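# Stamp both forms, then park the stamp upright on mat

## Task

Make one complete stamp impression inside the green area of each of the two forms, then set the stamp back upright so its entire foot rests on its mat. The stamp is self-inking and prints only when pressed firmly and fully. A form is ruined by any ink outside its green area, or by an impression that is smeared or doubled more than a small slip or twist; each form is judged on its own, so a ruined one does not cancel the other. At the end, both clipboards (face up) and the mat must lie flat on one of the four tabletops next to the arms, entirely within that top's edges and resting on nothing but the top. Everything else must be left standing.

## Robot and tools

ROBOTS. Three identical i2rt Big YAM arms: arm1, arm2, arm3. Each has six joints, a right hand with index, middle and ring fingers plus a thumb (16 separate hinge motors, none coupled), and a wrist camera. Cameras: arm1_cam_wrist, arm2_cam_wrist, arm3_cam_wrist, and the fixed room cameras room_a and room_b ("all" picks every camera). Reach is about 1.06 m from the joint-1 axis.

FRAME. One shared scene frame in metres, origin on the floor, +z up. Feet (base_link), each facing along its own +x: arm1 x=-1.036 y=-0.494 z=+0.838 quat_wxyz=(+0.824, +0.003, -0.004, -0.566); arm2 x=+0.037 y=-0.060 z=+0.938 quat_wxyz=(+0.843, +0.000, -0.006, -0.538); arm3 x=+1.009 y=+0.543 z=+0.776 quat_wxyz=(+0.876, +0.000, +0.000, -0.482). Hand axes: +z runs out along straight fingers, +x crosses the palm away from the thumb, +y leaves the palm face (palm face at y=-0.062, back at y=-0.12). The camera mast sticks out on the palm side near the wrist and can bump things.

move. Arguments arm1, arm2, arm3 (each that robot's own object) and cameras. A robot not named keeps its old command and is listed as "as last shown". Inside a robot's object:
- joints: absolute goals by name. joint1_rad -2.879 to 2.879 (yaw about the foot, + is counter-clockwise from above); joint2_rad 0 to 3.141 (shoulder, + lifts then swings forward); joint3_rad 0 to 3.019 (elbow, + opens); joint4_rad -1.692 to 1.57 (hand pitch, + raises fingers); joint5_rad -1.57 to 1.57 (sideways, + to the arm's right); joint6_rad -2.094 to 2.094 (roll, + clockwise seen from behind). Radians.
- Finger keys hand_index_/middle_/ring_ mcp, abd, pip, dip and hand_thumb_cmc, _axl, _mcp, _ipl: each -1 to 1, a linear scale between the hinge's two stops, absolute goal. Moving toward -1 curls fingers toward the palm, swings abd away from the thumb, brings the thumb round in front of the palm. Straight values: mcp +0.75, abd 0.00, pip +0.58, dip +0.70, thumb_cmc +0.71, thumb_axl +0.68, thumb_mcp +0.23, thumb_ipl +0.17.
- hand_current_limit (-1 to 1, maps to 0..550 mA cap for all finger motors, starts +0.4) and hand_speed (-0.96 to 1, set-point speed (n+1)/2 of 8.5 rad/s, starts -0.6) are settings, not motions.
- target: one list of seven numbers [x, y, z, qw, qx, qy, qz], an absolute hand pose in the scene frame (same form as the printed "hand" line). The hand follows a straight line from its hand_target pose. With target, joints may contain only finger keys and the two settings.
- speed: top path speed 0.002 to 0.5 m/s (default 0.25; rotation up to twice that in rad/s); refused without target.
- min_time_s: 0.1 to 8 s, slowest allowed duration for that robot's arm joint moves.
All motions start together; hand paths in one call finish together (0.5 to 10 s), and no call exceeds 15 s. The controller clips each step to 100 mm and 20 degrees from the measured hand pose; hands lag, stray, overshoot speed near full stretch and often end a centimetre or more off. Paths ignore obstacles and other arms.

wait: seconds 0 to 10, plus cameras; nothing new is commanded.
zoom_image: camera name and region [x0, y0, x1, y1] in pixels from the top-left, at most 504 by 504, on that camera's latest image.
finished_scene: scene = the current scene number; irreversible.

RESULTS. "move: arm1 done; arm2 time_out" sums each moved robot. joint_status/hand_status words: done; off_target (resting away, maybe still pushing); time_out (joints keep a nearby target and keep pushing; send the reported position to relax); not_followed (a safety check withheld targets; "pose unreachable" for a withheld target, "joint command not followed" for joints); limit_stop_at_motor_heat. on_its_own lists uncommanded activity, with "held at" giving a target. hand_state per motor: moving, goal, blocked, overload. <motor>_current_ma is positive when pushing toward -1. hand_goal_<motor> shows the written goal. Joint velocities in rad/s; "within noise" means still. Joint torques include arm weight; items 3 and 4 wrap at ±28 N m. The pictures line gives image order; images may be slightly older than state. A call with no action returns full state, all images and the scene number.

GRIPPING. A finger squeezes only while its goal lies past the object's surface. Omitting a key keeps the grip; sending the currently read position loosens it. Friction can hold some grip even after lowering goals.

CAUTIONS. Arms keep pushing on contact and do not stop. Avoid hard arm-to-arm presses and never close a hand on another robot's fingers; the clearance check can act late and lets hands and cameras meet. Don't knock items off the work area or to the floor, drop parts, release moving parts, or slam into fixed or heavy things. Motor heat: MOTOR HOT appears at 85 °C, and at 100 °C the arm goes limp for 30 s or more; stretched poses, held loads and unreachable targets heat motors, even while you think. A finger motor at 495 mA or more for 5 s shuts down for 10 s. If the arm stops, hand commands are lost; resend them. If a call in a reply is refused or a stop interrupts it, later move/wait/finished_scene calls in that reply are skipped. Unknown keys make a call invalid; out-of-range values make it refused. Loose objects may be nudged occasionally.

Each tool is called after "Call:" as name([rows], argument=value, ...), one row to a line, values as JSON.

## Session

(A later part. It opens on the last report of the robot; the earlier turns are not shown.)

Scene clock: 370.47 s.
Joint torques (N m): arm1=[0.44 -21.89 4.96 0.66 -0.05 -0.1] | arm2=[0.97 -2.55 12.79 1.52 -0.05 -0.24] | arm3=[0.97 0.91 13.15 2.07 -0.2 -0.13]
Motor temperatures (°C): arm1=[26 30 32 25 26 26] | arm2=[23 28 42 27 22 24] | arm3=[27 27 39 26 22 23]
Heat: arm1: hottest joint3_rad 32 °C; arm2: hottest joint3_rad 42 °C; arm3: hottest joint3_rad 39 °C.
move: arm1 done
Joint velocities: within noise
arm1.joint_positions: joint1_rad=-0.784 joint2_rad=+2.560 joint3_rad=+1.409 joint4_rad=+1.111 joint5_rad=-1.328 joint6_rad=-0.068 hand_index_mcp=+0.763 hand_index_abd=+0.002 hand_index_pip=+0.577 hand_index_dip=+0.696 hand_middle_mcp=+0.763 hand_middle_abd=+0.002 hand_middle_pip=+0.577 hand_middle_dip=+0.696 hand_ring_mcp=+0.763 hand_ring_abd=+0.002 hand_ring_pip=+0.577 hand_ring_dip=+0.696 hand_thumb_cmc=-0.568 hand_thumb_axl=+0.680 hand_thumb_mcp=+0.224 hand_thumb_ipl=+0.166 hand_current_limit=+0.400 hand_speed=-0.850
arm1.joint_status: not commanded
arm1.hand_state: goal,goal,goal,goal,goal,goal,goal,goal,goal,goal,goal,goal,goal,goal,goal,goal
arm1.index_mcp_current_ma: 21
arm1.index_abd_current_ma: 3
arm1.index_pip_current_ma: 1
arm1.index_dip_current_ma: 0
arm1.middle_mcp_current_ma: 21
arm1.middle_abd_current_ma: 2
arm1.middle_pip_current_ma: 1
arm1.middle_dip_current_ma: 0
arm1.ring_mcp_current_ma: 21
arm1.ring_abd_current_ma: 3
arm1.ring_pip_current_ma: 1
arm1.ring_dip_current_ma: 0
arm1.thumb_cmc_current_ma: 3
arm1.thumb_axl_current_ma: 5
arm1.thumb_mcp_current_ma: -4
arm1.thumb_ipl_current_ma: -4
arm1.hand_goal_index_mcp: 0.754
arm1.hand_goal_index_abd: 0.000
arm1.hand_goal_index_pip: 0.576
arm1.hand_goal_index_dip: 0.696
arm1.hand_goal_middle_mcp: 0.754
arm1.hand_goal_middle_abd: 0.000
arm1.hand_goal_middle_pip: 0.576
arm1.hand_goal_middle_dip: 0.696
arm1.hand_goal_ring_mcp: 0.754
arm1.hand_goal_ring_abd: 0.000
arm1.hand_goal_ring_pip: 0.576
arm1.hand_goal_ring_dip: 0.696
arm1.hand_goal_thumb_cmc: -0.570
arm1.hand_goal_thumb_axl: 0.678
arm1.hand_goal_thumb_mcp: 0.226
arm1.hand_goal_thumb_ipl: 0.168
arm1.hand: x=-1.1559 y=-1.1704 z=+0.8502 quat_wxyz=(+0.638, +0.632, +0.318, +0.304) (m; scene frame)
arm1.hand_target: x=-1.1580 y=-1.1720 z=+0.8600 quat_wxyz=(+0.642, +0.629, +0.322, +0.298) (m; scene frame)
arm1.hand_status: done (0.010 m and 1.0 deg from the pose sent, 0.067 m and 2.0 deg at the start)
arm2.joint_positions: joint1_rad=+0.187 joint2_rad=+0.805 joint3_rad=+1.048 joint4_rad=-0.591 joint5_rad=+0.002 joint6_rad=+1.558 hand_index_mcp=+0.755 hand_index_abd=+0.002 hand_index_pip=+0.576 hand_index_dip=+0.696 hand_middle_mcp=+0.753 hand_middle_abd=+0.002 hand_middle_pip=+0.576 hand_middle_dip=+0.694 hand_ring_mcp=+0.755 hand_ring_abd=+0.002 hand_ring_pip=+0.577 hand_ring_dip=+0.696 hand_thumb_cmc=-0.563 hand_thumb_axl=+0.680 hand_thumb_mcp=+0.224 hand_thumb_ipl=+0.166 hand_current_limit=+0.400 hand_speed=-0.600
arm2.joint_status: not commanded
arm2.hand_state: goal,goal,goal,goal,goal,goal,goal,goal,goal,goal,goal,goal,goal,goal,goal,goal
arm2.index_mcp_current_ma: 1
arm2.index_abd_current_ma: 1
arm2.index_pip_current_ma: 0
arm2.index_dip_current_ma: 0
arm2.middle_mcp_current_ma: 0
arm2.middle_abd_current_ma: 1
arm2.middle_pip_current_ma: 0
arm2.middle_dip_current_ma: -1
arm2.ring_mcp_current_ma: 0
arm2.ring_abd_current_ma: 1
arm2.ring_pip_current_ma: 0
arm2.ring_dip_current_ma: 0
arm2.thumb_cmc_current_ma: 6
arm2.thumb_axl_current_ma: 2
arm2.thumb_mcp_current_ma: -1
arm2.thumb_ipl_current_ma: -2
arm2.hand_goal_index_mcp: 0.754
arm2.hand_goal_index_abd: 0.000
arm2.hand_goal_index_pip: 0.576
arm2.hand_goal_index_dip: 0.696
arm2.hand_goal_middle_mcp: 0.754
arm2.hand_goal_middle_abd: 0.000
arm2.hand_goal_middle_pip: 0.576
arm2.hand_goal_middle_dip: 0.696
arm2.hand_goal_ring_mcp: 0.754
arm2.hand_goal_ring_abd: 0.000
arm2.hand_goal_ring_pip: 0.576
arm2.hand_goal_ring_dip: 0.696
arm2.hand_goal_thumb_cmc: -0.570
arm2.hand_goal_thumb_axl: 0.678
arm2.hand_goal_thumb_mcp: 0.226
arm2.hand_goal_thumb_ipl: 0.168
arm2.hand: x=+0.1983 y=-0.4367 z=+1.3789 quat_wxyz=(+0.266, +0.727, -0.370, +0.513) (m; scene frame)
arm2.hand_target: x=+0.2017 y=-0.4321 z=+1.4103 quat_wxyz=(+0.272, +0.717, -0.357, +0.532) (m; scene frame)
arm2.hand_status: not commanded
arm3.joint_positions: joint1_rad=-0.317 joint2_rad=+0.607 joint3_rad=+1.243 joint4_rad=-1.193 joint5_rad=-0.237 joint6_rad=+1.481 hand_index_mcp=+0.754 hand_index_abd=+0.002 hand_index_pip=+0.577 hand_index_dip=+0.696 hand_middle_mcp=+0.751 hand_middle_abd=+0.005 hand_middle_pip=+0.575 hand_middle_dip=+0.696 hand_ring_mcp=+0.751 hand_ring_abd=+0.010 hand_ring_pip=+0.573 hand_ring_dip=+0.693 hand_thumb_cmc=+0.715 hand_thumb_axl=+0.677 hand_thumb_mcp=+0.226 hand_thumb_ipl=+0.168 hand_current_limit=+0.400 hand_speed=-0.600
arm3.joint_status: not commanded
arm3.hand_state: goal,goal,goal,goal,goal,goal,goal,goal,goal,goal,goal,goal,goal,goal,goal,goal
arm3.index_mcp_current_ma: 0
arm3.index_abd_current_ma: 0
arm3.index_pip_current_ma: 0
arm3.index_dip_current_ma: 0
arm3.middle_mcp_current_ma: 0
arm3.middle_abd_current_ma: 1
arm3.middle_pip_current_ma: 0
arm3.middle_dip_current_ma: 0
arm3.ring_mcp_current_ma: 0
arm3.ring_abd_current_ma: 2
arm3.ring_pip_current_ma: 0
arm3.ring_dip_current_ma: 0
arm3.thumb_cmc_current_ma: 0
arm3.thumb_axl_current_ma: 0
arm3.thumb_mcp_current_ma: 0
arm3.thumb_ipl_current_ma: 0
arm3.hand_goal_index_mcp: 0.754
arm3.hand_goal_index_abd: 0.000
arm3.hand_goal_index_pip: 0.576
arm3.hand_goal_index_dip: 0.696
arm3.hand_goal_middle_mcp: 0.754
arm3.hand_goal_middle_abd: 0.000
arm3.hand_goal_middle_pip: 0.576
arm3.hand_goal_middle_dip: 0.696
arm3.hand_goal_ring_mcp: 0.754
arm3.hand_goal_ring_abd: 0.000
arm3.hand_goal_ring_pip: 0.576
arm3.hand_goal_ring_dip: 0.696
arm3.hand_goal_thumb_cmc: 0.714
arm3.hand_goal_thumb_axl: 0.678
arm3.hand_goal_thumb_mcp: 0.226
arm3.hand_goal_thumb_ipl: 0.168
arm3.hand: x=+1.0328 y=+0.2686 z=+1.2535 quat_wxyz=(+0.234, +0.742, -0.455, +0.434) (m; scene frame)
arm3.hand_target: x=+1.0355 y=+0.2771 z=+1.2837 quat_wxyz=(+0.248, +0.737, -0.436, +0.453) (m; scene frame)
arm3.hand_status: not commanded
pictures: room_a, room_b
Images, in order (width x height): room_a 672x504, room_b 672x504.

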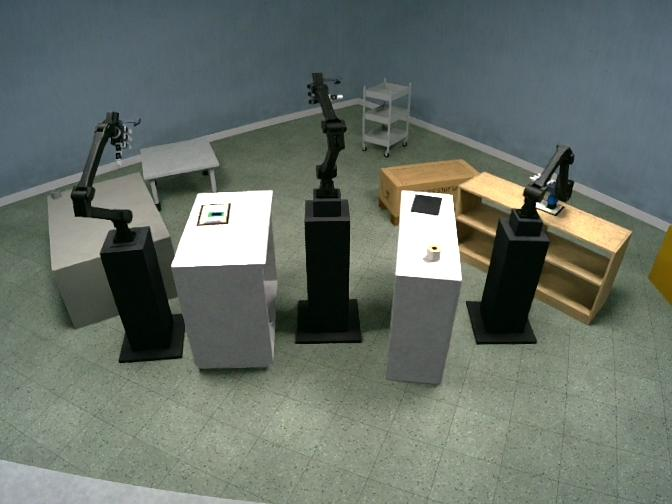

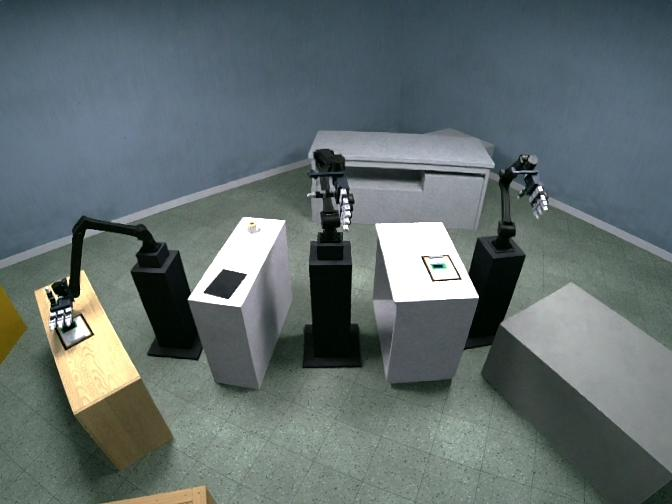

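Call:
move(arm1={"joints": {"joint2_rad": 1.774, "joint3_rad": 0.886, "joint4_rad": 0.945}})

Call:
move(arm1={"joints": {"joint1_rad": -0.446, "joint5_rad": 0.344, "joint6_rad": 1.58}}, cameras=["arm1_cam_wrist", "room_a", "room_b"])

Call:
zoom_image(camera="room_b", region=[30, 290, 120, 360])

Call:
zoom_image(camera="room_a", region=[520, 180, 580, 225])

Scene clock: 372.63 s.
Joint torques (N m): arm1=[0.38 -14.97 6.9 0.72 0.04 -0.1] | arm2=[1.03 -2.55 12.79 1.54 -0.05 -0.24] | arm3=[0.73 0.91 13 2.14 -0.22 -0.11]
Motor temperatures (°C): arm1=[26 30 32 25 26 26] | arm2=[23 28 42 27 22 24] | arm3=[27 27 39 26 22 23]
Heat: arm1: hottest joint3_rad 32 °C; arm2: hottest joint3_rad 42 °C; arm3: hottest joint3_rad 39 °C.
move: arm1 done
Joint velocities: within noise
arm1.joint_positions: joint1_rad=-0.784 joint2_rad=+1.781 joint3_rad=+0.883 joint4_rad=+0.951 joint5_rad=-1.327 joint6_rad=-0.069 hand_index_mcp=+0.763 hand_index_abd=+0.002 hand_index_pip=+0.577 hand_index_dip=+0.696 hand_middle_mcp=+0.763 hand_middle_abd=+0.002 hand_middle_pip=+0.577 hand_middle_dip=+0.696 hand_ring_mcp=+0.763 hand_ring_abd=+0.002 hand_ring_pip=+0.577 hand_ring_dip=+0.696 hand_thumb_cmc=-0.569 hand_thumb_axl=+0.680 hand_thumb_mcp=+0.224 hand_thumb_ipl=+0.166 hand_current_limit=+0.400 hand_speed=-0.850
arm1.joint_status: all done
arm1.hand_state: goal,goal,goal,goal,goal,goal,goal,goal,goal,goal,goal,goal,goal,goal,goal,goal
arm1.index_mcp_current_ma: 21
arm1.index_abd_current_ma: 3
arm1.index_pip_current_ma: 1
arm1.index_dip_current_ma: 0
arm1.middle_mcp_current_ma: 21
arm1.middle_abd_current_ma: 2
arm1.middle_pip_current_ma: 1
arm1.middle_dip_current_ma: 0
arm1.ring_mcp_current_ma: 21
arm1.ring_abd_current_ma: 3
arm1.ring_pip_current_ma: 1
arm1.ring_dip_current_ma: 0
arm1.thumb_cmc_current_ma: 2
arm1.thumb_axl_current_ma: 5
arm1.thumb_mcp_current_ma: -4
arm1.thumb_ipl_current_ma: -4
arm1.hand_goal_index_mcp: 0.754
arm1.hand_goal_index_abd: 0.000
arm1.hand_goal_index_pip: 0.576
arm1.hand_goal_index_dip: 0.696
arm1.hand_goal_middle_mcp: 0.754
arm1.hand_goal_middle_abd: 0.000
arm1.hand_goal_middle_pip: 0.576
arm1.hand_goal_middle_dip: 0.696
arm1.hand_goal_ring_mcp: 0.754
arm1.hand_goal_ring_abd: 0.000
arm1.hand_goal_ring_pip: 0.576
arm1.hand_goal_ring_dip: 0.696
arm1.hand_goal_thumb_cmc: -0.570
arm1.hand_goal_thumb_axl: 0.678
arm1.hand_goal_thumb_mcp: 0.226
arm1.hand_goal_thumb_ipl: 0.168
arm1.hand: x=-1.1045 y=-1.0483 z=+1.1182 quat_wxyz=(+0.659, +0.610, +0.343, +0.277) (m; scene frame)
arm1.hand_target: x=-1.1054 y=-1.0478 z=+1.1222 quat_wxyz=(+0.661, +0.609, +0.345, +0.273) (m; scene frame)
arm1.hand_status: not commanded
arm2, arm3: as last shown
pictures: none

Scene clock: 374.53 s.
Joint torques (N m): arm1=[0.44 -15.74 7.58 1.39 0.04 -0.11] | arm2=[0.97 -2.49 12.81 1.52 -0.05 -0.24] | arm3=[0.97 0.15 13.14 2.06 -0.22 -0.09]
Motor temperatures (°C): arm1=[26 30 32 25 26 26] | arm2=[23 28 42 27 22 24] | arm3=[27 27 39 26 22 23]
Heat: arm1: hottest joint3_rad 32 °C; arm2: hottest joint3_rad 42 °C; arm3: hottest joint3_rad 39 °C.
move: arm1 done
Joint velocities: within noise
arm1.joint_positions: joint1_rad=-0.445 joint2_rad=+1.781 joint3_rad=+0.883 joint4_rad=+0.951 joint5_rad=+0.341 joint6_rad=+1.573 hand_index_mcp=+0.755 hand_index_abd=+0.002 hand_index_pip=+0.577 hand_index_dip=+0.696 hand_middle_mcp=+0.755 hand_middle_abd=+0.002 hand_middle_pip=+0.577 hand_middle_dip=+0.696 hand_ring_mcp=+0.755 hand_ring_abd=+0.002 hand_ring_pip=+0.577 hand_ring_dip=+0.696 hand_thumb_cmc=-0.563 hand_thumb_axl=+0.680 hand_thumb_mcp=+0.225 hand_thumb_ipl=+0.166 hand_current_limit=+0.400 hand_speed=-0.850
arm1.joint_status: all done
arm1.hand_state: goal,goal,goal,goal,goal,goal,goal,goal,goal,goal,goal,goal,goal,goal,goal,goal
arm1.index_mcp_current_ma: 2
arm1.index_abd_current_ma: 3
arm1.index_pip_current_ma: 1
arm1.index_dip_current_ma: 0
arm1.middle_mcp_current_ma: 2
arm1.middle_abd_current_ma: 2
arm1.middle_pip_current_ma: 1
arm1.middle_dip_current_ma: 0
arm1.ring_mcp_current_ma: 2
arm1.ring_abd_current_ma: 3
arm1.ring_pip_current_ma: 1
arm1.ring_dip_current_ma: 0
arm1.thumb_cmc_current_ma: 15
arm1.thumb_axl_current_ma: 5
arm1.thumb_mcp_current_ma: -3
arm1.thumb_ipl_current_ma: -4
arm1.hand_goal_index_mcp: 0.754
arm1.hand_goal_index_abd: 0.000
arm1.hand_goal_index_pip: 0.576
arm1.hand_goal_index_dip: 0.696
arm1.hand_goal_middle_mcp: 0.754
arm1.hand_goal_middle_abd: 0.000
arm1.hand_goal_middle_pip: 0.576
arm1.hand_goal_middle_dip: 0.696
arm1.hand_goal_ring_mcp: 0.754
arm1.hand_goal_ring_abd: 0.000
arm1.hand_goal_ring_pip: 0.576
arm1.hand_goal_ring_dip: 0.696
arm1.hand_goal_thumb_cmc: -0.570
arm1.hand_goal_thumb_axl: 0.678
arm1.hand_goal_thumb_mcp: 0.226
arm1.hand_goal_thumb_ipl: 0.168
arm1.hand: x=-1.2235 y=-1.0975 z=+1.0120 quat_wxyz=(+0.601, +0.368, -0.585, +0.402) (m; scene frame)
arm1.hand_target: x=-1.2242 y=-1.0975 z=+1.0155 quat_wxyz=(+0.601, +0.364, -0.586, +0.404) (m; scene frame)
arm1.hand_status: not commanded
arm2, arm3: as last shown
pictures: arm1_cam_wrist, room_a, room_b
Images, in order (width x height): arm1_cam_wrist 672x504, room_a 672x504, room_b 672x504.

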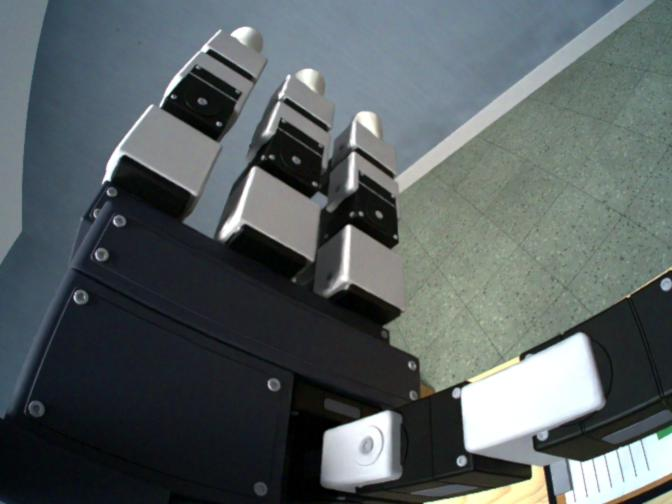

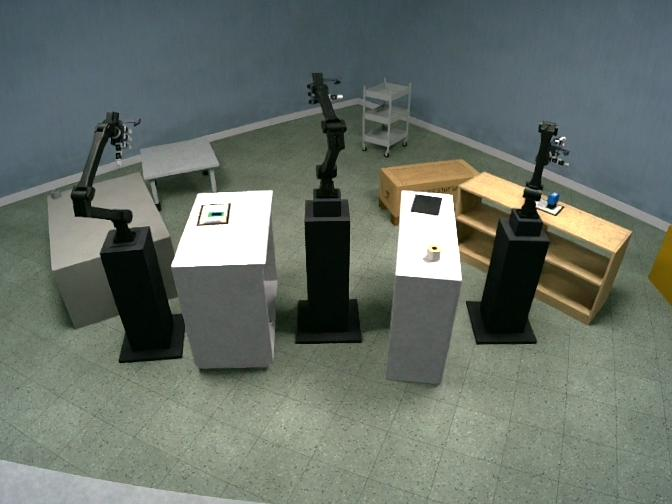

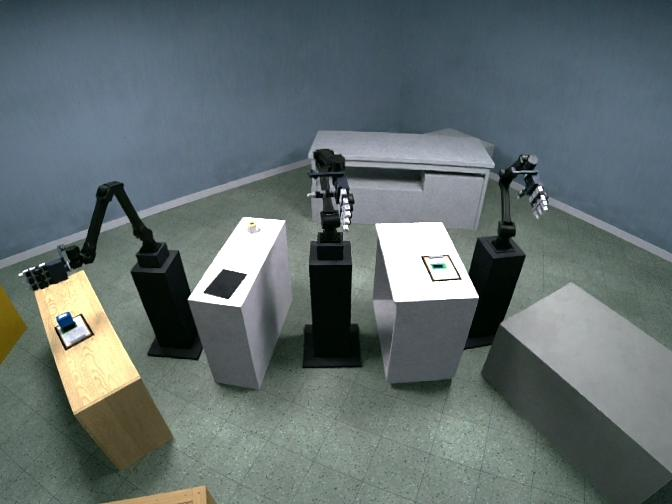

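Scaled by 5.600 from the camera's 672x504 image, which has a finer 960x720 frame.

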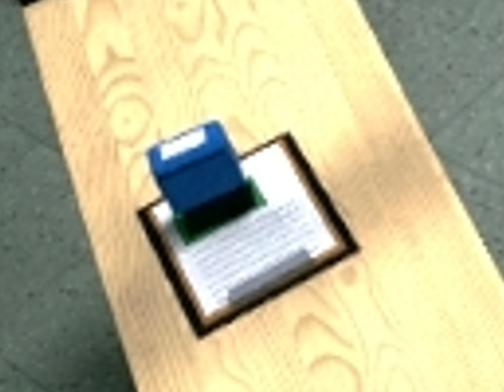

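Scaled by 8.400 from the camera's 672x504 image, which has a finer 960x720 frame.

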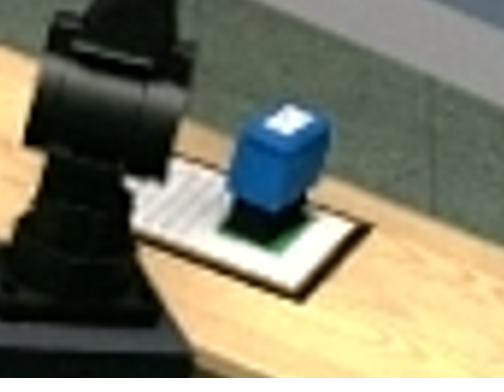

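Call:
move(arm1={"target": [-1.219, -1.118, 0.84, 0.6163, 0.3391, -0.5994, 0.3836], "speed": 0.15}, cameras=["arm1_cam_wrist"])

Scene clock: 378.60 s.
Joint torques (N m): arm1=[1.32 -18.14 7.02 2.44 0.04 -0.15] | arm2=[0.97 -2.55 12.81 1.52 -0.05 -0.24] | arm3=[1.03 0.62 13.01 2 -0.25 -0.11]
Motor temperatures (°C): arm1=[26 30 31 25 26 26] | arm2=[23 27 42 27 22 24] | arm3=[27 27 39 26 22 23]
Heat: arm1: hottest joint3_rad 31 °C; arm2: hottest joint3_rad 42 °C; arm3: hottest joint3_rad 39 °C.
move: arm1 off_target
Joint velocities: within noise
arm1.joint_positions: joint1_rad=-0.427 joint2_rad=+2.270 joint3_rad=+0.986 joint4_rad=+1.295 joint5_rad=+0.446 joint6_rad=+1.575 hand_index_mcp=+0.755 hand_index_abd=+0.002 hand_index_pip=+0.577 hand_index_dip=+0.696 hand_middle_mcp=+0.755 hand_middle_abd=+0.002 hand_middle_pip=+0.577 hand_middle_dip=+0.696 hand_ring_mcp=+0.755 hand_ring_abd=+0.002 hand_ring_pip=+0.577 hand_ring_dip=+0.696 hand_thumb_cmc=-0.563 hand_thumb_axl=+0.680 hand_thumb_mcp=+0.225 hand_thumb_ipl=+0.166 hand_current_limit=+0.400 hand_speed=-0.850
arm1.joint_status: not commanded
arm1.hand_state: goal,goal,goal,goal,goal,goal,goal,goal,goal,goal,goal,goal,goal,goal,goal,goal
arm1.index_mcp_current_ma: 2
arm1.index_abd_current_ma: 3
arm1.index_pip_current_ma: 1
arm1.index_dip_current_ma: 0
arm1.middle_mcp_current_ma: 2
arm1.middle_abd_current_ma: 2
arm1.middle_pip_current_ma: 1
arm1.middle_dip_current_ma: 0
arm1.ring_mcp_current_ma: 2
arm1.ring_abd_current_ma: 3
arm1.ring_pip_current_ma: 1
arm1.ring_dip_current_ma: 0
arm1.thumb_cmc_current_ma: 15
arm1.thumb_axl_current_ma: 5
arm1.thumb_mcp_current_ma: -3
arm1.thumb_ipl_current_ma: -4
arm1.hand_goal_index_mcp: 0.754
arm1.hand_goal_index_abd: 0.000
arm1.hand_goal_index_pip: 0.576
arm1.hand_goal_index_dip: 0.696
arm1.hand_goal_middle_mcp: 0.754
arm1.hand_goal_middle_abd: 0.000
arm1.hand_goal_middle_pip: 0.576
arm1.hand_goal_middle_dip: 0.696
arm1.hand_goal_ring_mcp: 0.754
arm1.hand_goal_ring_abd: 0.000
arm1.hand_goal_ring_pip: 0.576
arm1.hand_goal_ring_dip: 0.696
arm1.hand_goal_thumb_cmc: -0.570
arm1.hand_goal_thumb_axl: 0.678
arm1.hand_goal_thumb_mcp: 0.226
arm1.hand_goal_thumb_ipl: 0.168
arm1.hand: x=-1.2240 y=-1.1043 z=+0.8251 quat_wxyz=(+0.607, +0.353, -0.611, +0.365) (m; scene frame)
arm1.hand_target: x=-1.2189 y=-1.1173 z=+0.8401 quat_wxyz=(+0.616, +0.339, -0.599, +0.383) (m; scene frame)
arm1.hand_status: off_target (0.021 m and 3.1 deg from the pose sent, 0.173 m and 4.6 deg at the start)
arm2, arm3: as last shown
pictures: arm1_cam_wrist
Images, in order (width x height): arm1_cam_wrist 672x504.

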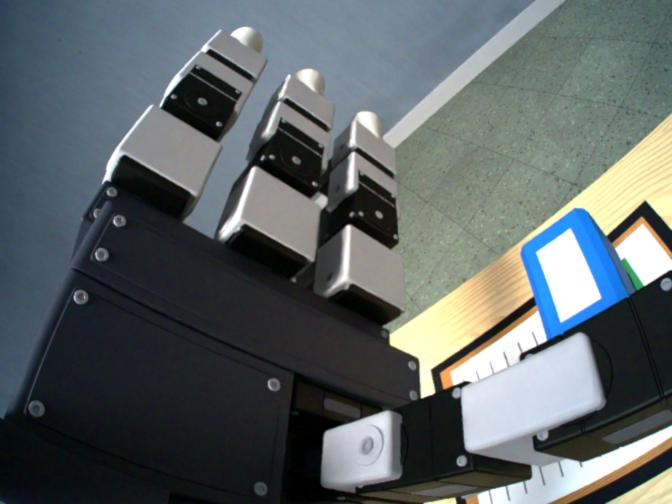

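Call:
move(arm1={"target": [-1.220, -1.1255, 0.775, 0.6163, 0.3391, -0.5994, 0.3836], "speed": 0.1}, cameras=["arm1_cam_wrist"])

Scene clock: 380.87 s.
Joint torques (N m): arm1=[1.14 -18.61 6.13 2.45 -0.07 -0.15] | arm2=[0.97 -2.55 12.81 1.51 -0.05 -0.24] | arm3=[1.32 0.79 13.11 2.07 -0.23 -0.11]
Motor temperatures (°C): arm1=[26 30 31 25 26 26] | arm2=[23 27 42 27 22 24] | arm3=[27 27 39 26 22 23]
Heat: arm1: hottest joint3_rad 31 °C; arm2: hottest joint3_rad 42 °C; arm3: hottest joint3_rad 39 °C.
move: arm1 off_target
Joint velocities: within noise
arm1.joint_positions: joint1_rad=-0.427 joint2_rad=+2.445 joint3_rad=+1.082 joint4_rad=+1.380 joint5_rad=+0.446 joint6_rad=+1.575 hand_index_mcp=+0.755 hand_index_abd=+0.002 hand_index_pip=+0.577 hand_index_dip=+0.696 hand_middle_mcp=+0.755 hand_middle_abd=+0.002 hand_middle_pip=+0.577 hand_middle_dip=+0.696 hand_ring_mcp=+0.755 hand_ring_abd=+0.002 hand_ring_pip=+0.577 hand_ring_dip=+0.696 hand_thumb_cmc=-0.563 hand_thumb_axl=+0.680 hand_thumb_mcp=+0.225 hand_thumb_ipl=+0.166 hand_current_limit=+0.400 hand_speed=-0.850
arm1.joint_status: not commanded
arm1.hand_state: goal,goal,goal,goal,goal,goal,goal,goal,goal,goal,goal,goal,goal,goal,goal,goal
arm1.index_mcp_current_ma: 2
arm1.index_abd_current_ma: 3
arm1.index_pip_current_ma: 1
arm1.index_dip_current_ma: 0
arm1.middle_mcp_current_ma: 2
arm1.middle_abd_current_ma: 2
arm1.middle_pip_current_ma: 1
arm1.middle_dip_current_ma: 0
arm1.ring_mcp_current_ma: 2
arm1.ring_abd_current_ma: 3
arm1.ring_pip_current_ma: 1
arm1.ring_dip_current_ma: 0
arm1.thumb_cmc_current_ma: 15
arm1.thumb_axl_current_ma: 5
arm1.thumb_mcp_current_ma: -3
arm1.thumb_ipl_current_ma: -4
arm1.hand_goal_index_mcp: 0.754
arm1.hand_goal_index_abd: 0.000
arm1.hand_goal_index_pip: 0.576
arm1.hand_goal_index_dip: 0.696
arm1.hand_goal_middle_mcp: 0.754
arm1.hand_goal_middle_abd: 0.000
arm1.hand_goal_middle_pip: 0.576
arm1.hand_goal_middle_dip: 0.696
arm1.hand_goal_ring_mcp: 0.754
arm1.hand_goal_ring_abd: 0.000
arm1.hand_goal_ring_pip: 0.576
arm1.hand_goal_ring_dip: 0.696
arm1.hand_goal_thumb_cmc: -0.570
arm1.hand_goal_thumb_axl: 0.678
arm1.hand_goal_thumb_mcp: 0.226
arm1.hand_goal_thumb_ipl: 0.168
arm1.hand: x=-1.2239 y=-1.1134 z=+0.7637 quat_wxyz=(+0.608, +0.351, -0.610, +0.367) (m; scene frame)
arm1.hand_target: x=-1.2200 y=-1.1249 z=+0.7751 quat_wxyz=(+0.616, +0.339, -0.599, +0.383) (m; scene frame)
arm1.hand_status: off_target (0.017 m and 2.8 deg from the pose sent, 0.055 m and 3.1 deg at the start)
arm2, arm3: as last shown
pictures: arm1_cam_wrist
Images, in order (width x height): arm1_cam_wrist 672x504.

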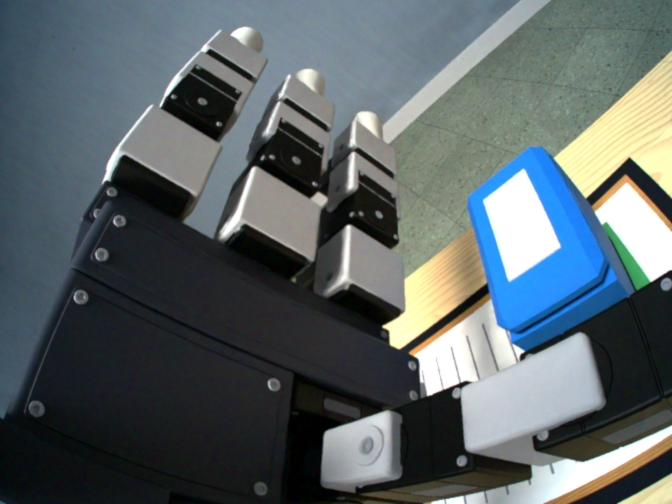

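Call:
move(arm1={"target": [-1.219, -1.1255, 0.701, 0.6163, 0.3391, -0.5994, 0.3836], "speed": 0.1}, cameras=["arm1_cam_wrist"])

Scene clock: 383.17 s.
Joint torques (N m): arm1=[1.14 -19.14 5.23 2.45 -0.06 -0.16] | arm2=[0.97 -2.55 12.79 1.52 -0.05 -0.24] | arm3=[0.85 0.91 12.98 2.03 -0.23 -0.14]
Motor temperatures (°C): arm1=[26 30 31 26 26 26] | arm2=[23 27 42 27 22 24] | arm3=[27 27 39 26 22 23]
Heat: arm1: hottest joint3_rad 31 °C; arm2: hottest joint3_rad 42 °C; arm3: hottest joint3_rad 39 °C.
move: arm1 off_target
Joint velocities: within noise
arm1.joint_positions: joint1_rad=-0.427 joint2_rad=+2.639 joint3_rad=+1.199 joint4_rad=+1.461 joint5_rad=+0.446 joint6_rad=+1.575 hand_index_mcp=+0.755 hand_index_abd=+0.002 hand_index_pip=+0.577 hand_index_dip=+0.696 hand_middle_mcp=+0.755 hand_middle_abd=+0.002 hand_middle_pip=+0.577 hand_middle_dip=+0.696 hand_ring_mcp=+0.755 hand_ring_abd=+0.002 hand_ring_pip=+0.577 hand_ring_dip=+0.696 hand_thumb_cmc=-0.563 hand_thumb_axl=+0.680 hand_thumb_mcp=+0.225 hand_thumb_ipl=+0.166 hand_current_limit=+0.400 hand_speed=-0.850
arm1.joint_status: not commanded
arm1.hand_state: goal,goal,goal,goal,goal,goal,goal,goal,goal,goal,goal,goal,goal,goal,goal,goal
arm1.index_mcp_current_ma: 2
arm1.index_abd_current_ma: 3
arm1.index_pip_current_ma: 1
arm1.index_dip_current_ma: 0
arm1.middle_mcp_current_ma: 2
arm1.middle_abd_current_ma: 2
arm1.middle_pip_current_ma: 1
arm1.middle_dip_current_ma: 0
arm1.ring_mcp_current_ma: 2
arm1.ring_abd_current_ma: 3
arm1.ring_pip_current_ma: 1
arm1.ring_dip_current_ma: 0
arm1.thumb_cmc_current_ma: 15
arm1.thumb_axl_current_ma: 5
arm1.thumb_mcp_current_ma: -3
arm1.thumb_ipl_current_ma: -4
arm1.hand_goal_index_mcp: 0.754
arm1.hand_goal_index_abd: 0.000
arm1.hand_goal_index_pip: 0.576
arm1.hand_goal_index_dip: 0.696
arm1.hand_goal_middle_mcp: 0.754
arm1.hand_goal_middle_abd: 0.000
arm1.hand_goal_middle_pip: 0.576
arm1.hand_goal_middle_dip: 0.696
arm1.hand_goal_ring_mcp: 0.754
arm1.hand_goal_ring_abd: 0.000
arm1.hand_goal_ring_pip: 0.576
arm1.hand_goal_ring_dip: 0.696
arm1.hand_goal_thumb_cmc: -0.570
arm1.hand_goal_thumb_axl: 0.678
arm1.hand_goal_thumb_mcp: 0.226
arm1.hand_goal_thumb_ipl: 0.168
arm1.hand: x=-1.2232 y=-1.1148 z=+0.6914 quat_wxyz=(+0.609, +0.350, -0.609, +0.368) (m; scene frame)
arm1.hand_target: x=-1.2190 y=-1.1251 z=+0.7010 quat_wxyz=(+0.616, +0.339, -0.599, +0.383) (m; scene frame)
arm1.hand_status: off_target (0.015 m and 2.6 deg from the pose sent, 0.064 m and 2.8 deg at the start)
arm2, arm3: as last shown
pictures: arm1_cam_wrist
Images, in order (width x height): arm1_cam_wrist 672x504.

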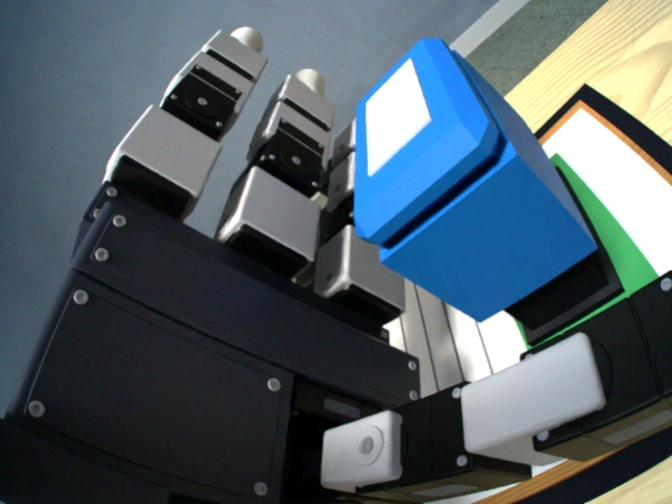

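Call:
move(arm1={"target": [-1.245, -1.106, 0.697, 0.6163, 0.3391, -0.5994, 0.3836], "speed": 0.05}, cameras=["arm1_cam_wrist"])

Scene clock: 384.90 s.
Joint torques (N m): arm1=[0.26 -18.61 3.07 2.47 -0.2 -0.12] | arm2=[1.08 -2.55 12.81 1.52 -0.05 -0.24] | arm3=[1.2 0.97 12.96 2.09 -0.24 -0.11]
Motor temperatures (°C): arm1=[26 30 31 26 26 26] | arm2=[23 27 42 27 22 24] | arm3=[27 27 39 26 22 23]
Heat: arm1: hottest joint3_rad 31 °C; arm2: hottest joint3_rad 42 °C; arm3: hottest joint3_rad 39 °C.
move: arm1 done
Joint velocities: within noise
arm1.joint_positions: joint1_rad=-0.469 joint2_rad=+2.639 joint3_rad=+1.181 joint4_rad=+1.506 joint5_rad=+0.395 joint6_rad=+1.575 hand_index_mcp=+0.755 hand_index_abd=+0.002 hand_index_pip=+0.577 hand_index_dip=+0.696 hand_middle_mcp=+0.755 hand_middle_abd=+0.002 hand_middle_pip=+0.577 hand_middle_dip=+0.696 hand_ring_mcp=+0.755 hand_ring_abd=+0.002 hand_ring_pip=+0.577 hand_ring_dip=+0.696 hand_thumb_cmc=-0.563 hand_thumb_axl=+0.680 hand_thumb_mcp=+0.225 hand_thumb_ipl=+0.166 hand_current_limit=+0.400 hand_speed=-0.850
arm1.joint_status: not commanded
arm1.hand_state: goal,goal,goal,goal,goal,goal,goal,goal,goal,goal,goal,goal,goal,goal,goal,goal
arm1.index_mcp_current_ma: 2
arm1.index_abd_current_ma: 3
arm1.index_pip_current_ma: 1
arm1.index_dip_current_ma: 0
arm1.middle_mcp_current_ma: 2
arm1.middle_abd_current_ma: 2
arm1.middle_pip_current_ma: 1
arm1.middle_dip_current_ma: 0
arm1.ring_mcp_current_ma: 2
arm1.ring_abd_current_ma: 3
arm1.ring_pip_current_ma: 1
arm1.ring_dip_current_ma: 0
arm1.thumb_cmc_current_ma: 15
arm1.thumb_axl_current_ma: 5
arm1.thumb_mcp_current_ma: -3
arm1.thumb_ipl_current_ma: -4
arm1.hand_goal_index_mcp: 0.754
arm1.hand_goal_index_abd: 0.000
arm1.hand_goal_index_pip: 0.576
arm1.hand_goal_index_dip: 0.696
arm1.hand_goal_middle_mcp: 0.754
arm1.hand_goal_middle_abd: 0.000
arm1.hand_goal_middle_pip: 0.576
arm1.hand_goal_middle_dip: 0.696
arm1.hand_goal_ring_mcp: 0.754
arm1.hand_goal_ring_abd: 0.000
arm1.hand_goal_ring_pip: 0.576
arm1.hand_goal_ring_dip: 0.696
arm1.hand_goal_thumb_cmc: -0.570
arm1.hand_goal_thumb_axl: 0.678
arm1.hand_goal_thumb_mcp: 0.226
arm1.hand_goal_thumb_ipl: 0.168
arm1.hand: x=-1.2428 y=-1.1079 z=+0.6956 quat_wxyz=(+0.613, +0.345, -0.602, +0.378) (m; scene frame)
arm1.hand_target: x=-1.2449 y=-1.1061 z=+0.6970 quat_wxyz=(+0.616, +0.339, -0.599, +0.383) (m; scene frame)
arm1.hand_status: done (0.003 m and 1.1 deg from the pose sent, 0.024 m and 2.5 deg at the start)
arm2, arm3: as last shown
pictures: arm1_cam_wrist
Images, in order (width x height): arm1_cam_wrist 672x504.

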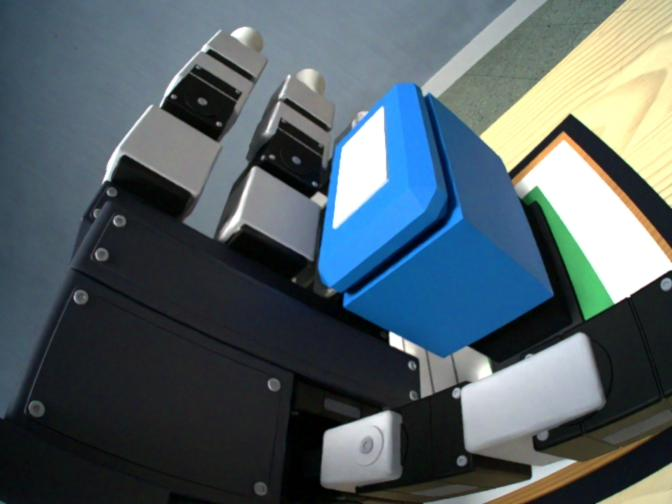

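Call:
move(arm1={"target": [-1.251, -1.099, 0.688, 0.608, 0.356, -0.6045, 0.371], "speed": 0.04}, cameras=["arm1_cam_wrist"])

Scene clock: 386.50 s.
Joint torques (N m): arm1=[-0.09 -18.43 2.95 1.61 -0.15 -0.21] | arm2=[0.97 -2.55 12.81 1.52 -0.05 -0.24] | arm3=[1.08 0.67 13.07 2.11 -0.21 -0.1]
Motor temperatures (°C): arm1=[26 30 31 26 26 26] | arm2=[23 27 42 27 22 24] | arm3=[27 27 39 26 22 23]
Heat: arm1: hottest joint3_rad 31 °C; arm2: hottest joint3_rad 42 °C; arm3: hottest joint3_rad 39 °C.
move: arm1 done
Joint velocities: within noise
arm1.joint_positions: joint1_rad=-0.479 joint2_rad=+2.641 joint3_rad=+1.165 joint4_rad=+1.506 joint5_rad=+0.372 joint6_rad=+1.575 hand_index_mcp=+0.755 hand_index_abd=+0.002 hand_index_pip=+0.577 hand_index_dip=+0.696 hand_middle_mcp=+0.755 hand_middle_abd=+0.002 hand_middle_pip=+0.577 hand_middle_dip=+0.696 hand_ring_mcp=+0.755 hand_ring_abd=+0.002 hand_ring_pip=+0.577 hand_ring_dip=+0.696 hand_thumb_cmc=-0.563 hand_thumb_axl=+0.680 hand_thumb_mcp=+0.225 hand_thumb_ipl=+0.166 hand_current_limit=+0.400 hand_speed=-0.850
arm1.joint_status: not commanded
arm1.hand_state: goal,goal,goal,goal,goal,goal,goal,goal,goal,goal,goal,goal,goal,goal,goal,goal
arm1.index_mcp_current_ma: 2
arm1.index_abd_current_ma: 3
arm1.index_pip_current_ma: 1
arm1.index_dip_current_ma: 0
arm1.middle_mcp_current_ma: 2
arm1.middle_abd_current_ma: 2
arm1.middle_pip_current_ma: 1
arm1.middle_dip_current_ma: 0
arm1.ring_mcp_current_ma: 2
arm1.ring_abd_current_ma: 3
arm1.ring_pip_current_ma: 1
arm1.ring_dip_current_ma: 0
arm1.thumb_cmc_current_ma: 15
arm1.thumb_axl_current_ma: 5
arm1.thumb_mcp_current_ma: -3
arm1.thumb_ipl_current_ma: -4
arm1.hand_goal_index_mcp: 0.754
arm1.hand_goal_index_abd: 0.000
arm1.hand_goal_index_pip: 0.576
arm1.hand_goal_index_dip: 0.696
arm1.hand_goal_middle_mcp: 0.754
arm1.hand_goal_middle_abd: 0.000
arm1.hand_goal_middle_pip: 0.576
arm1.hand_goal_middle_dip: 0.696
arm1.hand_goal_ring_mcp: 0.754
arm1.hand_goal_ring_abd: 0.000
arm1.hand_goal_ring_pip: 0.576
arm1.hand_goal_ring_dip: 0.696
arm1.hand_goal_thumb_cmc: -0.570
arm1.hand_goal_thumb_axl: 0.678
arm1.hand_goal_thumb_mcp: 0.226
arm1.hand_goal_thumb_ipl: 0.168
arm1.hand: x=-1.2456 y=-1.1028 z=+0.6908 quat_wxyz=(+0.607, +0.355, -0.603, +0.377) (m; scene frame)
arm1.hand_target: x=-1.2509 y=-1.0991 z=+0.6881 quat_wxyz=(+0.608, +0.356, -0.605, +0.371) (m; scene frame)
arm1.hand_status: done (0.007 m and 0.7 deg from the pose sent, 0.014 m and 1.6 deg at the start)
arm2, arm3: as last shown
pictures: arm1_cam_wrist
Images, in order (width x height): arm1_cam_wrist 672x504.

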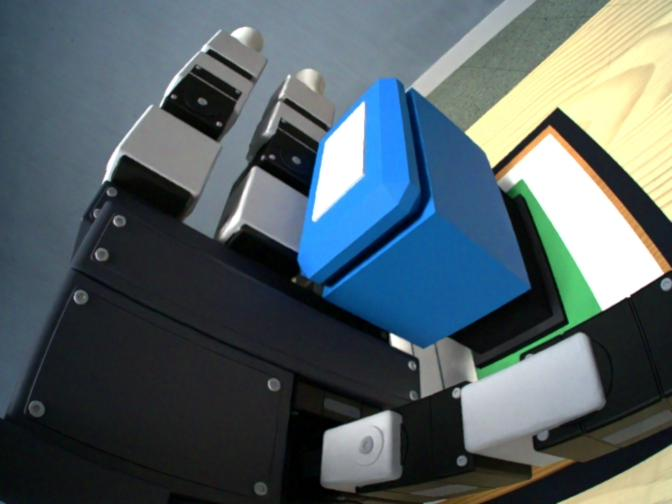

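Call:
move(arm1={"joints": {"hand_thumb_mcp": -0.39, "hand_thumb_ipl": -0.42}}, cameras=["arm1_cam_wrist"])

Scene clock: 388.60 s.
Joint torques (N m): arm1=[-0.03 -18.49 2.97 1.63 -0.15 -0.15] | arm2=[1.03 -2.49 12.81 1.54 -0.05 -0.23] | arm3=[1.14 0.91 12.96 2.13 -0.23 -0.11]
Motor temperatures (°C): arm1=[26 30 31 26 26 26] | arm2=[23 27 42 27 22 24] | arm3=[27 27 39 26 22 23]
Heat: arm1: hottest joint3_rad 31 °C; arm2: hottest joint3_rad 42 °C; arm3: hottest joint3_rad 39 °C.
move: arm1 off_target
Joint velocities: within noise
arm1.joint_positions: joint1_rad=-0.480 joint2_rad=+2.642 joint3_rad=+1.165 joint4_rad=+1.506 joint5_rad=+0.372 joint6_rad=+1.569 hand_index_mcp=+0.754 hand_index_abd=+0.002 hand_index_pip=+0.577 hand_index_dip=+0.696 hand_middle_mcp=+0.755 hand_middle_abd=+0.002 hand_middle_pip=+0.577 hand_middle_dip=+0.696 hand_ring_mcp=+0.755 hand_ring_abd=+0.002 hand_ring_pip=+0.577 hand_ring_dip=+0.696 hand_thumb_cmc=-0.562 hand_thumb_axl=+0.685 hand_thumb_mcp=-0.254 hand_thumb_ipl=-0.334 hand_current_limit=+0.400 hand_speed=-0.850
arm1.joint_status: hand_thumb_mcp off_target (ended at -0.254, target -0.390); hand_thumb_ipl off_target (ended at -0.334, target -0.420)
arm1.hand_state: goal,goal,goal,goal,goal,goal,goal,goal,goal,goal,goal,goal,goal,goal,blocked,blocked
arm1.index_mcp_current_ma: 0
arm1.index_abd_current_ma: 3
arm1.index_pip_current_ma: 1
arm1.index_dip_current_ma: 0
arm1.middle_mcp_current_ma: 1
arm1.middle_abd_current_ma: 2
arm1.middle_pip_current_ma: 1
arm1.middle_dip_current_ma: 0
arm1.ring_mcp_current_ma: 2
arm1.ring_abd_current_ma: 3
arm1.ring_pip_current_ma: 1
arm1.ring_dip_current_ma: 0
arm1.thumb_cmc_current_ma: 18
arm1.thumb_axl_current_ma: 19
arm1.thumb_mcp_current_ma: 385
arm1.thumb_ipl_current_ma: 385
arm1.hand_goal_index_mcp: 0.754
arm1.hand_goal_index_abd: 0.000
arm1.hand_goal_index_pip: 0.576
arm1.hand_goal_index_dip: 0.696
arm1.hand_goal_middle_mcp: 0.754
arm1.hand_goal_middle_abd: 0.000
arm1.hand_goal_middle_pip: 0.576
arm1.hand_goal_middle_dip: 0.696
arm1.hand_goal_ring_mcp: 0.754
arm1.hand_goal_ring_abd: 0.000
arm1.hand_goal_ring_pip: 0.576
arm1.hand_goal_ring_dip: 0.696
arm1.hand_goal_thumb_cmc: -0.570
arm1.hand_goal_thumb_axl: 0.678
arm1.hand_goal_thumb_mcp: -0.390
arm1.hand_goal_thumb_ipl: -0.420
arm1.hand: x=-1.2466 y=-1.1023 z=+0.6910 quat_wxyz=(+0.609, +0.356, -0.602, +0.375) (m; scene frame)
arm1.hand_target: x=-1.2509 y=-1.0990 z=+0.6879 quat_wxyz=(+0.608, +0.356, -0.605, +0.371) (m; scene frame)
arm1.hand_status: not commanded
arm2.joint_positions: joint1_rad=+0.187 joint2_rad=+0.805 joint3_rad=+1.048 joint4_rad=-0.591 joint5_rad=+0.002 joint6_rad=+1.558 hand_index_mcp=+0.755 hand_index_abd=+0.002 hand_index_pip=+0.576 hand_index_dip=+0.696 hand_middle_mcp=+0.753 hand_middle_abd=+0.002 hand_middle_pip=+0.576 hand_middle_dip=+0.694 hand_ring_mcp=+0.755 hand_ring_abd=+0.002 hand_ring_pip=+0.577 hand_ring_dip=+0.696 hand_thumb_cmc=-0.563 hand_thumb_axl=+0.680 hand_thumb_mcp=+0.224 hand_thumb_ipl=+0.166 hand_current_limit=+0.400 hand_speed=-0.600
arm2.joint_status: not commanded
arm2.hand_state: goal,goal,goal,goal,goal,goal,goal,goal,goal,goal,goal,goal,goal,goal,goal,goal
arm2.index_mcp_current_ma: 1
arm2.index_abd_current_ma: 1
arm2.index_pip_current_ma: 0
arm2.index_dip_current_ma: 0
arm2.middle_mcp_current_ma: 0
arm2.middle_abd_current_ma: 1
arm2.middle_pip_current_ma: 0
arm2.middle_dip_current_ma: -1
arm2.ring_mcp_current_ma: 0
arm2.ring_abd_current_ma: 1
arm2.ring_pip_current_ma: 0
arm2.ring_dip_current_ma: 0
arm2.thumb_cmc_current_ma: 6
arm2.thumb_axl_current_ma: 2
arm2.thumb_mcp_current_ma: -1
arm2.thumb_ipl_current_ma: -2
arm2.hand_goal_index_mcp: 0.754
arm2.hand_goal_index_abd: 0.000
arm2.hand_goal_index_pip: 0.576
arm2.hand_goal_index_dip: 0.696
arm2.hand_goal_middle_mcp: 0.754
arm2.hand_goal_middle_abd: 0.000
arm2.hand_goal_middle_pip: 0.576
arm2.hand_goal_middle_dip: 0.696
arm2.hand_goal_ring_mcp: 0.754
arm2.hand_goal_ring_abd: 0.000
arm2.hand_goal_ring_pip: 0.576
arm2.hand_goal_ring_dip: 0.696
arm2.hand_goal_thumb_cmc: -0.570
arm2.hand_goal_thumb_axl: 0.678
arm2.hand_goal_thumb_mcp: 0.226
arm2.hand_goal_thumb_ipl: 0.168
arm2.hand: x=+0.1983 y=-0.4367 z=+1.3789 quat_wxyz=(+0.266, +0.727, -0.370, +0.513) (m; scene frame)
arm2.hand_target: x=+0.2017 y=-0.4321 z=+1.4103 quat_wxyz=(+0.272, +0.717, -0.357, +0.532) (m; scene frame)
arm2.hand_status: not commanded
arm3.joint_positions: joint1_rad=-0.317 joint2_rad=+0.607 joint3_rad=+1.243 joint4_rad=-1.193 joint5_rad=-0.237 joint6_rad=+1.481 hand_index_mcp=+0.754 hand_index_abd=+0.002 hand_index_pip=+0.577 hand_index_dip=+0.696 hand_middle_mcp=+0.751 hand_middle_abd=+0.005 hand_middle_pip=+0.575 hand_middle_dip=+0.696 hand_ring_mcp=+0.751 hand_ring_abd=+0.010 hand_ring_pip=+0.573 hand_ring_dip=+0.693 hand_thumb_cmc=+0.715 hand_thumb_axl=+0.677 hand_thumb_mcp=+0.226 hand_thumb_ipl=+0.168 hand_current_limit=+0.400 hand_speed=-0.600
arm3.joint_status: not commanded
arm3.hand_state: goal,goal,goal,goal,goal,goal,goal,goal,goal,goal,goal,goal,goal,goal,goal,goal
arm3.index_mcp_current_ma: 0
arm3.index_abd_current_ma: 0
arm3.index_pip_current_ma: 0
arm3.index_dip_current_ma: 0
arm3.middle_mcp_current_ma: 0
arm3.middle_abd_current_ma: 1
arm3.middle_pip_current_ma: 0
arm3.middle_dip_current_ma: 0
arm3.ring_mcp_current_ma: 0
arm3.ring_abd_current_ma: 2
arm3.ring_pip_current_ma: 0
arm3.ring_dip_current_ma: 0
arm3.thumb_cmc_current_ma: 0
arm3.thumb_axl_current_ma: 0
arm3.thumb_mcp_current_ma: 0
arm3.thumb_ipl_current_ma: 0
arm3.hand_goal_index_mcp: 0.754
arm3.hand_goal_index_abd: 0.000
arm3.hand_goal_index_pip: 0.576
arm3.hand_goal_index_dip: 0.696
arm3.hand_goal_middle_mcp: 0.754
arm3.hand_goal_middle_abd: 0.000
arm3.hand_goal_middle_pip: 0.576
arm3.hand_goal_middle_dip: 0.696
arm3.hand_goal_ring_mcp: 0.754
arm3.hand_goal_ring_abd: 0.000
arm3.hand_goal_ring_pip: 0.576
arm3.hand_goal_ring_dip: 0.696
arm3.hand_goal_thumb_cmc: 0.714
arm3.hand_goal_thumb_axl: 0.678
arm3.hand_goal_thumb_mcp: 0.226
arm3.hand_goal_thumb_ipl: 0.168
arm3.hand: x=+1.0328 y=+0.2686 z=+1.2535 quat_wxyz=(+0.234, +0.742, -0.455, +0.434) (m; scene frame)
arm3.hand_target: x=+1.0355 y=+0.2771 z=+1.2837 quat_wxyz=(+0.248, +0.737, -0.436, +0.453) (m; scene frame)
arm3.hand_status: not commanded
pictures: arm1_cam_wrist
Images, in order (width x height): arm1_cam_wrist 672x504.

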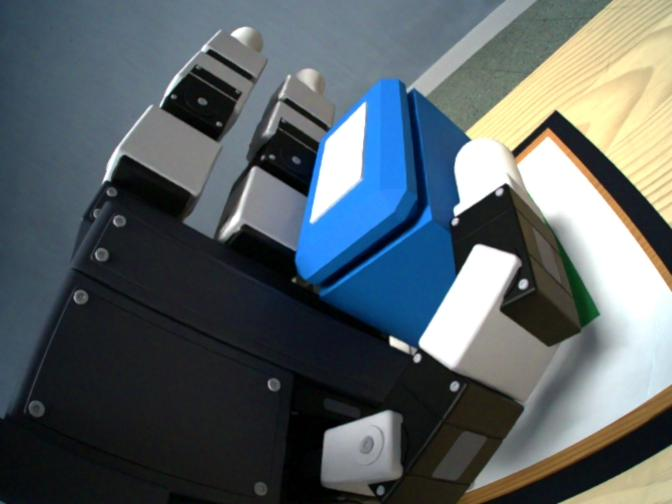

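Gripped. Lift.

Call:
move(arm1={"target": [-1.245, -1.09, 0.83, 0.608, 0.356, -0.6045, 0.371], "speed": 0.15}, cameras=["arm1_cam_wrist", "room_b", "room_a"])

Call:
zoom_image(camera="room_b", region=[30, 290, 120, 360])

Call:
zoom_image(camera="arm1_cam_wrist", region=[400, 180, 672, 500])

Scene clock: 390.83 s.
Joint torques (N m): arm1=[0.97 -19.49 4.53 1.7 0.06 -0.16] | arm2=[0.97 -2.55 12.79 1.54 -0.05 -0.24] | arm3=[0.67 1.08 13.05 2.11 -0.23 -0.13]
Motor temperatures (°C): arm1=[26 30 31 26 26 26] | arm2=[23 27 42 27 22 24] | arm3=[27 27 39 26 22 23]
Heat: arm1: hottest joint3_rad 31 °C; arm2: hottest joint3_rad 42 °C; arm3: hottest joint3_rad 39 °C.
move: arm1 off_target
Joint velocities: within noise
arm1.joint_positions: joint1_rad=-0.481 joint2_rad=+2.278 joint3_rad=+0.936 joint4_rad=+1.335 joint5_rad=+0.380 joint6_rad=+1.570 hand_index_mcp=+0.750 hand_index_abd=+0.002 hand_index_pip=+0.577 hand_index_dip=+0.696 hand_middle_mcp=+0.754 hand_middle_abd=+0.002 hand_middle_pip=+0.577 hand_middle_dip=+0.696 hand_ring_mcp=+0.755 hand_ring_abd=+0.002 hand_ring_pip=+0.577 hand_ring_dip=+0.696 hand_thumb_cmc=-0.561 hand_thumb_axl=+0.685 hand_thumb_mcp=-0.250 hand_thumb_ipl=-0.339 hand_current_limit=+0.400 hand_speed=-0.850
arm1.joint_status: not commanded
arm1.hand_state: goal,goal,goal,goal,goal,goal,goal,goal,goal,goal,goal,goal,goal,goal,blocked,blocked
arm1.index_mcp_current_ma: -8
arm1.index_abd_current_ma: 4
arm1.index_pip_current_ma: 1
arm1.index_dip_current_ma: 0
arm1.middle_mcp_current_ma: -1
arm1.middle_abd_current_ma: 3
arm1.middle_pip_current_ma: 1
arm1.middle_dip_current_ma: 0
arm1.ring_mcp_current_ma: 2
arm1.ring_abd_current_ma: 3
arm1.ring_pip_current_ma: 1
arm1.ring_dip_current_ma: 0
arm1.thumb_cmc_current_ma: 19
arm1.thumb_axl_current_ma: 19
arm1.thumb_mcp_current_ma: 385
arm1.thumb_ipl_current_ma: 385
arm1.hand_goal_index_mcp: 0.754
arm1.hand_goal_index_abd: 0.000
arm1.hand_goal_index_pip: 0.576
arm1.hand_goal_index_dip: 0.696
arm1.hand_goal_middle_mcp: 0.754
arm1.hand_goal_middle_abd: 0.000
arm1.hand_goal_middle_pip: 0.576
arm1.hand_goal_middle_dip: 0.696
arm1.hand_goal_ring_mcp: 0.754
arm1.hand_goal_ring_abd: 0.000
arm1.hand_goal_ring_pip: 0.576
arm1.hand_goal_ring_dip: 0.696
arm1.hand_goal_thumb_cmc: -0.570
arm1.hand_goal_thumb_axl: 0.678
arm1.hand_goal_thumb_mcp: -0.390
arm1.hand_goal_thumb_ipl: -0.420
arm1.hand: x=-1.2472 y=-1.0841 z=+0.8137 quat_wxyz=(+0.602, +0.363, -0.612, +0.362) (m; scene frame)
arm1.hand_target: x=-1.2451 y=-1.0899 z=+0.8300 quat_wxyz=(+0.608, +0.356, -0.605, +0.371) (m; scene frame)
arm1.hand_status: off_target (0.018 m and 1.7 deg from the pose sent, 0.139 m and 0.5 deg at the start)
arm2, arm3: as last shown
pictures: arm1_cam_wrist, room_a, room_b
Images, in order (width x height): arm1_cam_wrist 672x504, room_a 672x504, room_b 672x504.

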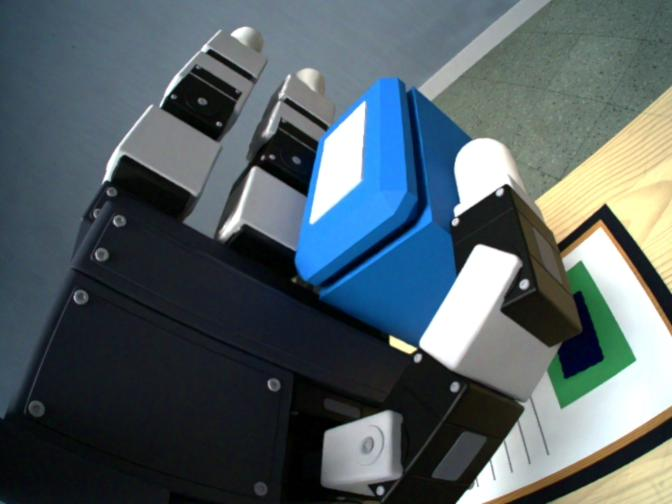

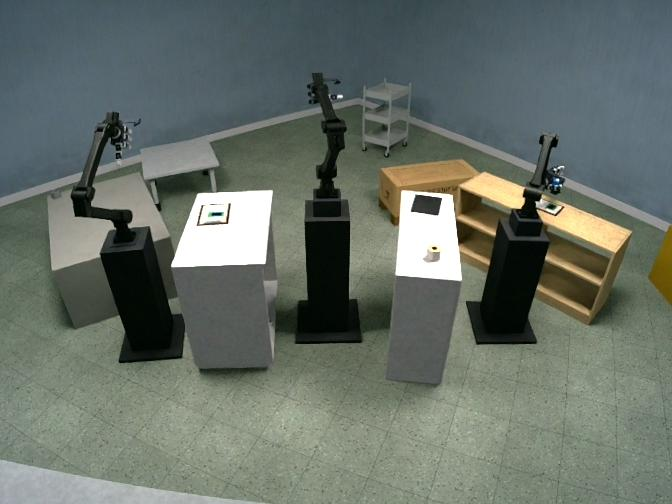

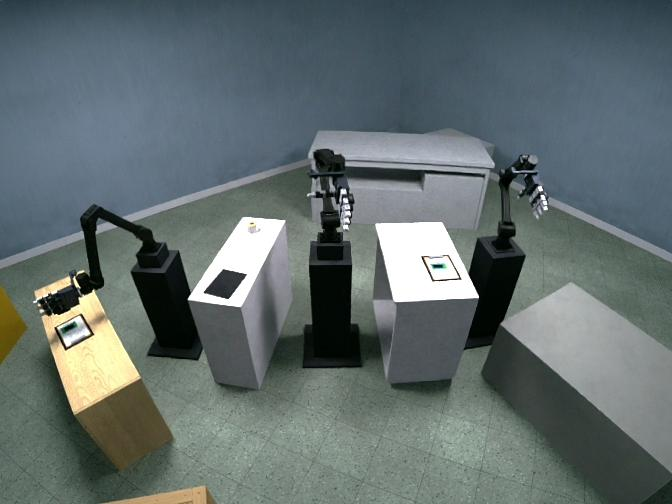

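Scaled by 5.600 from the camera's 672x504 image, which has a finer 960x720 frame.

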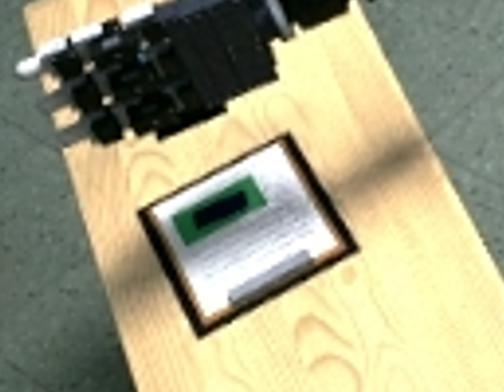

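Scaled by 1.575 from the camera's 672x504 image, which has a finer 960x720 frame.

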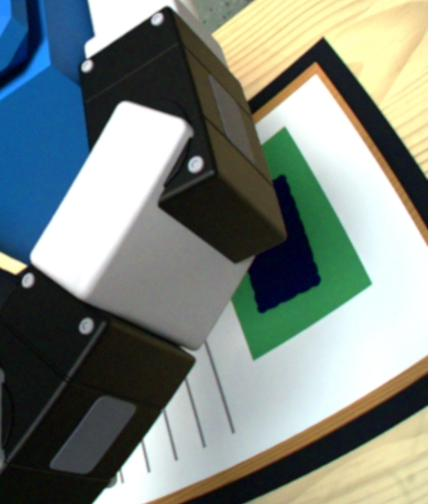

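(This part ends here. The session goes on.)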